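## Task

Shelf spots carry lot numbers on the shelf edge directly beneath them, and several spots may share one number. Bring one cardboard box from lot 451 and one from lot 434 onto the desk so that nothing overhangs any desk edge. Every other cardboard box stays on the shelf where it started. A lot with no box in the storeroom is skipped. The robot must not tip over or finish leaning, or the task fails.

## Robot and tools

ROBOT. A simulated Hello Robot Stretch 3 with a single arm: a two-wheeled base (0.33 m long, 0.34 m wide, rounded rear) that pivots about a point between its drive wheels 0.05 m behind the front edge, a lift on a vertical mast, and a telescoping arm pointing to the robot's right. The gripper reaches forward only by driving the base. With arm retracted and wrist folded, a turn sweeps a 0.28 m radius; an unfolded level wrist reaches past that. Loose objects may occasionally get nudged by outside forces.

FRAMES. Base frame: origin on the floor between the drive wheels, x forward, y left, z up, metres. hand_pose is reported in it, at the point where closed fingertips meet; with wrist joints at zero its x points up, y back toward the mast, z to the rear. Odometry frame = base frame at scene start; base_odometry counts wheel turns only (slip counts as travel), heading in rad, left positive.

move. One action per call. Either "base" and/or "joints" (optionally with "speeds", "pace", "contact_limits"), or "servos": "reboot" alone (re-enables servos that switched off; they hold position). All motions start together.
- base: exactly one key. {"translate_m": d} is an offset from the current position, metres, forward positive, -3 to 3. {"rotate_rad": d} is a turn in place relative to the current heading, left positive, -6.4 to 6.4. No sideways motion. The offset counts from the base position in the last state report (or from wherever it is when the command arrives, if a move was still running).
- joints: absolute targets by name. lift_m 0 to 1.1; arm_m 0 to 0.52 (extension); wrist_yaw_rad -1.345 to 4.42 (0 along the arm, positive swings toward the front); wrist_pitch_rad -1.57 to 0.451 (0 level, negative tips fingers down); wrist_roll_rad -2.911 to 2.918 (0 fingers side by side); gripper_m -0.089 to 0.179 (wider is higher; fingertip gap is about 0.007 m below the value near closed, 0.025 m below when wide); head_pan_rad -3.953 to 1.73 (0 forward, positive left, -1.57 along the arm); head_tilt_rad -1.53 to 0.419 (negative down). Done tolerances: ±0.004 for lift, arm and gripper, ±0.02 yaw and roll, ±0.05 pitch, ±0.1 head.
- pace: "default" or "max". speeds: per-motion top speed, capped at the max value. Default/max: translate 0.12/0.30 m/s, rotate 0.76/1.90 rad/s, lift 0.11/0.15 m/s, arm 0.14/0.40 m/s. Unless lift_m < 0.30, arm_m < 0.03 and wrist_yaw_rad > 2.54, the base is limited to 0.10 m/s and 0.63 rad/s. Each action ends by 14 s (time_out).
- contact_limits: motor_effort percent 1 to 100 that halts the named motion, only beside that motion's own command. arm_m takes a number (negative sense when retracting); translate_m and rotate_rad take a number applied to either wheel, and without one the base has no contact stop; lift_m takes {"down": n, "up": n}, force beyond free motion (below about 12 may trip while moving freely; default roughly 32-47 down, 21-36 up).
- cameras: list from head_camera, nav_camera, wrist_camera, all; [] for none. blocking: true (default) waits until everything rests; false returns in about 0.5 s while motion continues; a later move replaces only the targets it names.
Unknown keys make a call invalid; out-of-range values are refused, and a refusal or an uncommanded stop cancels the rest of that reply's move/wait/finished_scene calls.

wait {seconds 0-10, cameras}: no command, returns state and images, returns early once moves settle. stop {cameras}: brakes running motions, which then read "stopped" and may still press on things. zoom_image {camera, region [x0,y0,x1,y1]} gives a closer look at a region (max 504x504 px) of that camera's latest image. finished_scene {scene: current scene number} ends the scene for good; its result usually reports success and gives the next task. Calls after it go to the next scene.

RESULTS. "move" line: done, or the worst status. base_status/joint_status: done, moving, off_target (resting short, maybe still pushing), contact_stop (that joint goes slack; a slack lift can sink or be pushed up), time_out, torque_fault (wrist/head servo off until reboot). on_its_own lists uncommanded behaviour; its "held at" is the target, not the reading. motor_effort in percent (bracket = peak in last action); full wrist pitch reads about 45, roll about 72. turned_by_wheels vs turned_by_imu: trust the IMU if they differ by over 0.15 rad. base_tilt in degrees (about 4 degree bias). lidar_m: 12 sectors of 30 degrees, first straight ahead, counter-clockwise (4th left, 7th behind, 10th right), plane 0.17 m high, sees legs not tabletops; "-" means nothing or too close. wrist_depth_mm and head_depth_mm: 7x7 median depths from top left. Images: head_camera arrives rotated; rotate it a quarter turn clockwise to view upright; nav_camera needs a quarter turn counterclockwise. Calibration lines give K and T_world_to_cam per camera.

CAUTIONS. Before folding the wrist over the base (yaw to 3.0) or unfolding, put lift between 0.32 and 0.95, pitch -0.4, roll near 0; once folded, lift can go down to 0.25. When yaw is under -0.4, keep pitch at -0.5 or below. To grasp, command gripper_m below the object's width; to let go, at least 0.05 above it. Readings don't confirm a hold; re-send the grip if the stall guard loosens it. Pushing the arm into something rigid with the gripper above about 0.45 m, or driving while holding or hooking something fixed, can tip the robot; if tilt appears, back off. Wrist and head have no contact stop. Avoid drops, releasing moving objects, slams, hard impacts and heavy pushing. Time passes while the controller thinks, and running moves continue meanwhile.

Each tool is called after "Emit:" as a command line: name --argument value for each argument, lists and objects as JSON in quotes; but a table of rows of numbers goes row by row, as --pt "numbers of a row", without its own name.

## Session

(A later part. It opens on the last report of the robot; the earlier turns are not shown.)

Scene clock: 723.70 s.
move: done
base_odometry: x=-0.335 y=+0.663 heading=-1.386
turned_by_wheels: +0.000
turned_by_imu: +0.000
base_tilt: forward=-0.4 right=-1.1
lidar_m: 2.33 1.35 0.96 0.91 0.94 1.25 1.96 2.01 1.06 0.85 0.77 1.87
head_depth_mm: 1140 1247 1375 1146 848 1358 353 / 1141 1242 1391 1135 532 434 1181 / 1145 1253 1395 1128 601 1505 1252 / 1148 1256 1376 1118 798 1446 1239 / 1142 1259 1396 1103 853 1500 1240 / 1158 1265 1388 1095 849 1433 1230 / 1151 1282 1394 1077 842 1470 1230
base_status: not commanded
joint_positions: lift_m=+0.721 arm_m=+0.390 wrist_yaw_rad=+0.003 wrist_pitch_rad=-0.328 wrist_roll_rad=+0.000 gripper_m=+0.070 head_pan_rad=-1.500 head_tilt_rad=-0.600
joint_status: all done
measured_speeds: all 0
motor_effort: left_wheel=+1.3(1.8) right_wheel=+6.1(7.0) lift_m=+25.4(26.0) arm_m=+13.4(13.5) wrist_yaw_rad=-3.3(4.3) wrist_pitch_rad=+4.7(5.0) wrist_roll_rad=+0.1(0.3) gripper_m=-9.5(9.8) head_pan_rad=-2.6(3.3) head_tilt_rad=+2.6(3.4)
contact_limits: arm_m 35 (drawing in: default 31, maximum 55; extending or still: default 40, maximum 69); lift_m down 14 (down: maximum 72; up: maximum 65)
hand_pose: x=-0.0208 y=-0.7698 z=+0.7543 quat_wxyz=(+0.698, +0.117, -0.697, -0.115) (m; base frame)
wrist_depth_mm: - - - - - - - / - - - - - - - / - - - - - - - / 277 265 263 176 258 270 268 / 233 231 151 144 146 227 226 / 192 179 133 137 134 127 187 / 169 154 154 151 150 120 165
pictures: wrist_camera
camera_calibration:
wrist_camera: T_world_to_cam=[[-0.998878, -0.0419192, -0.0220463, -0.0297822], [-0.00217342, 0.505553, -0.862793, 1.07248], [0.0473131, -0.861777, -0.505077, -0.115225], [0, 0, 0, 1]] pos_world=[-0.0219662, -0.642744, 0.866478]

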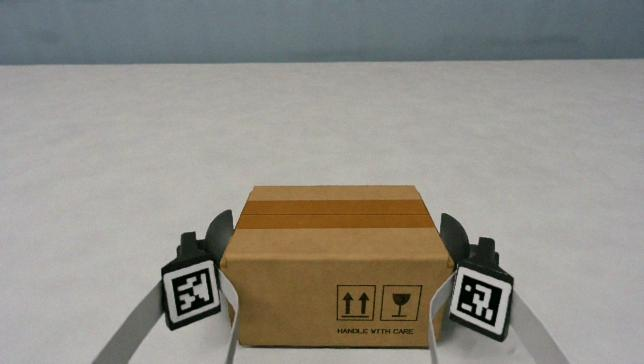

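Emit:
move --joints '{"gripper_m": 0.179}' --cameras '[]'

Emit:
move --joints '{"lift_m": 0.87}' --cameras '[]'

Emit:
move --joints '{"arm_m": 0.0, "head_pan_rad": -1.3, "head_tilt_rad": -0.5}' --cameras '["head_camera", "nav_camera"]'

Scene clock: 731.00 s.
move: done
base_odometry: x=-0.335 y=+0.663 heading=-1.386
turned_by_wheels: +0.000
turned_by_imu: +0.000
base_tilt: forward=-0.3 right=-1.0
lidar_m: 2.34 1.35 0.96 0.91 0.94 1.25 1.96 2.01 1.05 0.85 0.77 1.86
head_depth_mm: 1132 1254 1389 1147 852 1364 353 / 1143 1255 1397 1140 533 435 1175 / 1149 1264 1405 1123 602 1500 1255 / 1147 1261 1383 1111 800 1460 1242 / 1147 1263 1382 1098 855 1481 1245 / 1156 1273 1395 1096 851 1433 1232 / 1157 1276 1395 1083 844 1466 1230
base_status: not commanded
joint_positions: lift_m=+0.721 arm_m=+0.390 wrist_yaw_rad=+0.003 wrist_pitch_rad=-0.322 wrist_roll_rad=+0.000 gripper_m=+0.179 head_pan_rad=-1.500 head_tilt_rad=-0.600
joint_status: all done
measured_speeds: all 0
motor_effort: left_wheel=+1.1(1.7) right_wheel=+6.2(6.8) lift_m=+23.5(31.8) arm_m=+12.3(12.7) wrist_yaw_rad=-2.2(4.1) wrist_pitch_rad=+3.6(4.8) wrist_roll_rad=+0.1(0.3) gripper_m=+0.5(86.8) head_pan_rad=-2.7(3.3) head_tilt_rad=+2.5(2.7)
contact_limits: arm_m 35 (drawing in: default 31, maximum 55; extending or still: default 40, maximum 69); lift_m down 14 (down: maximum 72; up: maximum 65)
hand_pose: x=-0.0209 y=-0.7705 z=+0.7559 quat_wxyz=(+0.698, +0.114, -0.697, -0.113) (m; base frame)
wrist_depth_mm: - - - - - - - / - - - - - - - / - - - - - - - / 282 267 279 276 275 274 272 / 236 235 224 151 157 230 228 / 119 181 139 135 134 190 121 / 119 161 156 148 150 158 108
pictures: none
No camera images: "cameras" was empty.

Scene clock: 733.20 s.
move: done
base_odometry: x=-0.335 y=+0.663 heading=-1.386
turned_by_wheels: +0.000
turned_by_imu: +0.000
base_tilt: forward=-0.2 right=-1.2
lidar_m: 2.34 1.35 0.96 0.91 0.94 1.25 1.96 2.02 1.06 0.86 0.77 1.87
head_depth_mm: 1131 1248 1376 1003 316 1476 1239 / 1135 1257 1349 510 811 1521 1258 / 1148 1258 1373 529 834 1511 1255 / 1146 1258 1379 1014 831 1465 1251 / 1148 1260 1392 1099 856 1466 1239 / 1150 1264 1397 1099 850 1432 1240 / 1163 1269 1399 1081 846 1471 1232
base_status: not commanded
joint_positions: lift_m=+0.870 arm_m=+0.390 wrist_yaw_rad=+0.003 wrist_pitch_rad=-0.321 wrist_roll_rad=+0.000 gripper_m=+0.179 head_pan_rad=-1.500 head_tilt_rad=-0.600
joint_status: all done
measured_speeds: all 0
motor_effort: left_wheel=+1.4(1.9) right_wheel=+6.2(6.8) lift_m=+30.3(33.6) arm_m=+12.4(12.7) wrist_yaw_rad=-3.6(4.4) wrist_pitch_rad=+3.4(3.6) wrist_roll_rad=+0.0(0.3) gripper_m=+0.7(1.1) head_pan_rad=-2.6(3.2) head_tilt_rad=+1.7(2.8)
contact_limits: arm_m 35 (drawing in: default 31, maximum 55; extending or still: default 40, maximum 69)
hand_pose: x=-0.0209 y=-0.7706 z=+0.9051 quat_wxyz=(+0.698, +0.114, -0.697, -0.112) (m; base frame)
wrist_depth_mm: - - - - - - - / - - - - - - - / - - - - - - - / - - - - - - - / - 143 - - - - - / 119 127 - - - - 117 / 115 - - - - - 108
pictures: none
No camera images: "cameras" was empty.

Scene clock: 737.27 s.
move: done
base_odometry: x=-0.335 y=+0.663 heading=-1.386
turned_by_wheels: +0.000
turned_by_imu: +0.000
base_tilt: forward=-0.4 right=-1.3
lidar_m: 2.33 1.35 0.96 0.91 0.94 1.25 1.95 2.01 1.05 0.85 0.77 1.87
head_depth_mm: 1110 1191 1282 1349 968 765 1387 / 1131 1218 1322 1385 874 786 - / 1154 1251 1357 1375 958 812 1264 / 1189 1281 1390 1363 947 778 1261 / 1214 1308 1431 1341 935 1384 1288 / 1244 1341 1479 1325 914 1524 1310 / 1270 1384 1522 1307 925 1460 1309
base_status: not commanded
joint_positions: lift_m=+0.870 arm_m=+0.001 wrist_yaw_rad=+0.003 wrist_pitch_rad=-0.321 wrist_roll_rad=+0.000 gripper_m=+0.179 head_pan_rad=-1.300 head_tilt_rad=-0.499
joint_status: all done
measured_speeds: all 0
motor_effort: left_wheel=+1.4(2.0) right_wheel=+6.5(7.0) lift_m=+23.8(31.4) arm_m=-12.5(14.8) wrist_yaw_rad=-3.0(4.5) wrist_pitch_rad=+3.3(3.5) wrist_roll_rad=-0.1(0.3) gripper_m=+0.2(1.1) head_pan_rad=+3.7(5.9) head_tilt_rad=+0.6(6.4)
hand_pose: x=-0.0209 y=-0.3811 z=+0.9051 quat_wxyz=(+0.698, +0.114, -0.698, -0.112) (m; base frame)
wrist_depth_mm: - - - - - - - / - - - - - - - / - - - - - - - / 568 - - 557 - - - / - 144 - - - - - / 119 142 - - - - 118 / 118 - - - - - 108
pictures: head_camera (sideways), nav_camera (sideways)
camera_calibration:
head_camera: T_world_to_cam=[[-0.159977, 0.403159, -0.901038, 1.18892], [0.96876, 0.239358, -0.0649028, 0.0782016], [0.189504, -0.883273, -0.428856, 0.512562], [0, 0, 0, 1]] pos_world=[0.0173085, -0.0453104, 1.29615]
nav_camera: T_world_to_cam=[[0.13815, -0.433847, 0.890332, -1.11637], [-0.958871, -0.283647, 0.0105679, 0.0422683], [0.247955, -0.855173, -0.455189, 0.544129], [0, 0, 0, 1]] pos_world=[0.0598375, -0.00702095, 1.24118]

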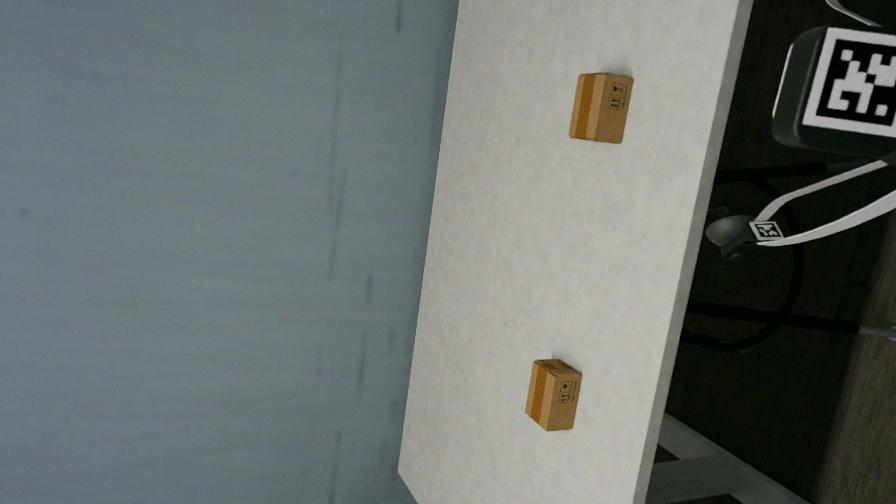

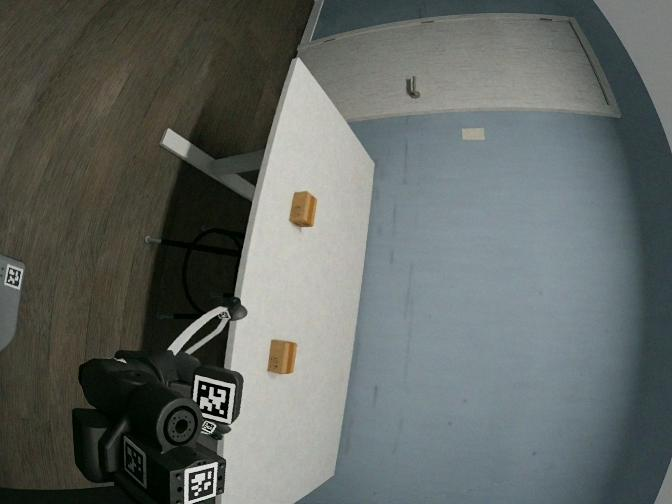

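Emit:
finished_scene --scene 2 --done true

The scene is finished: the task was done.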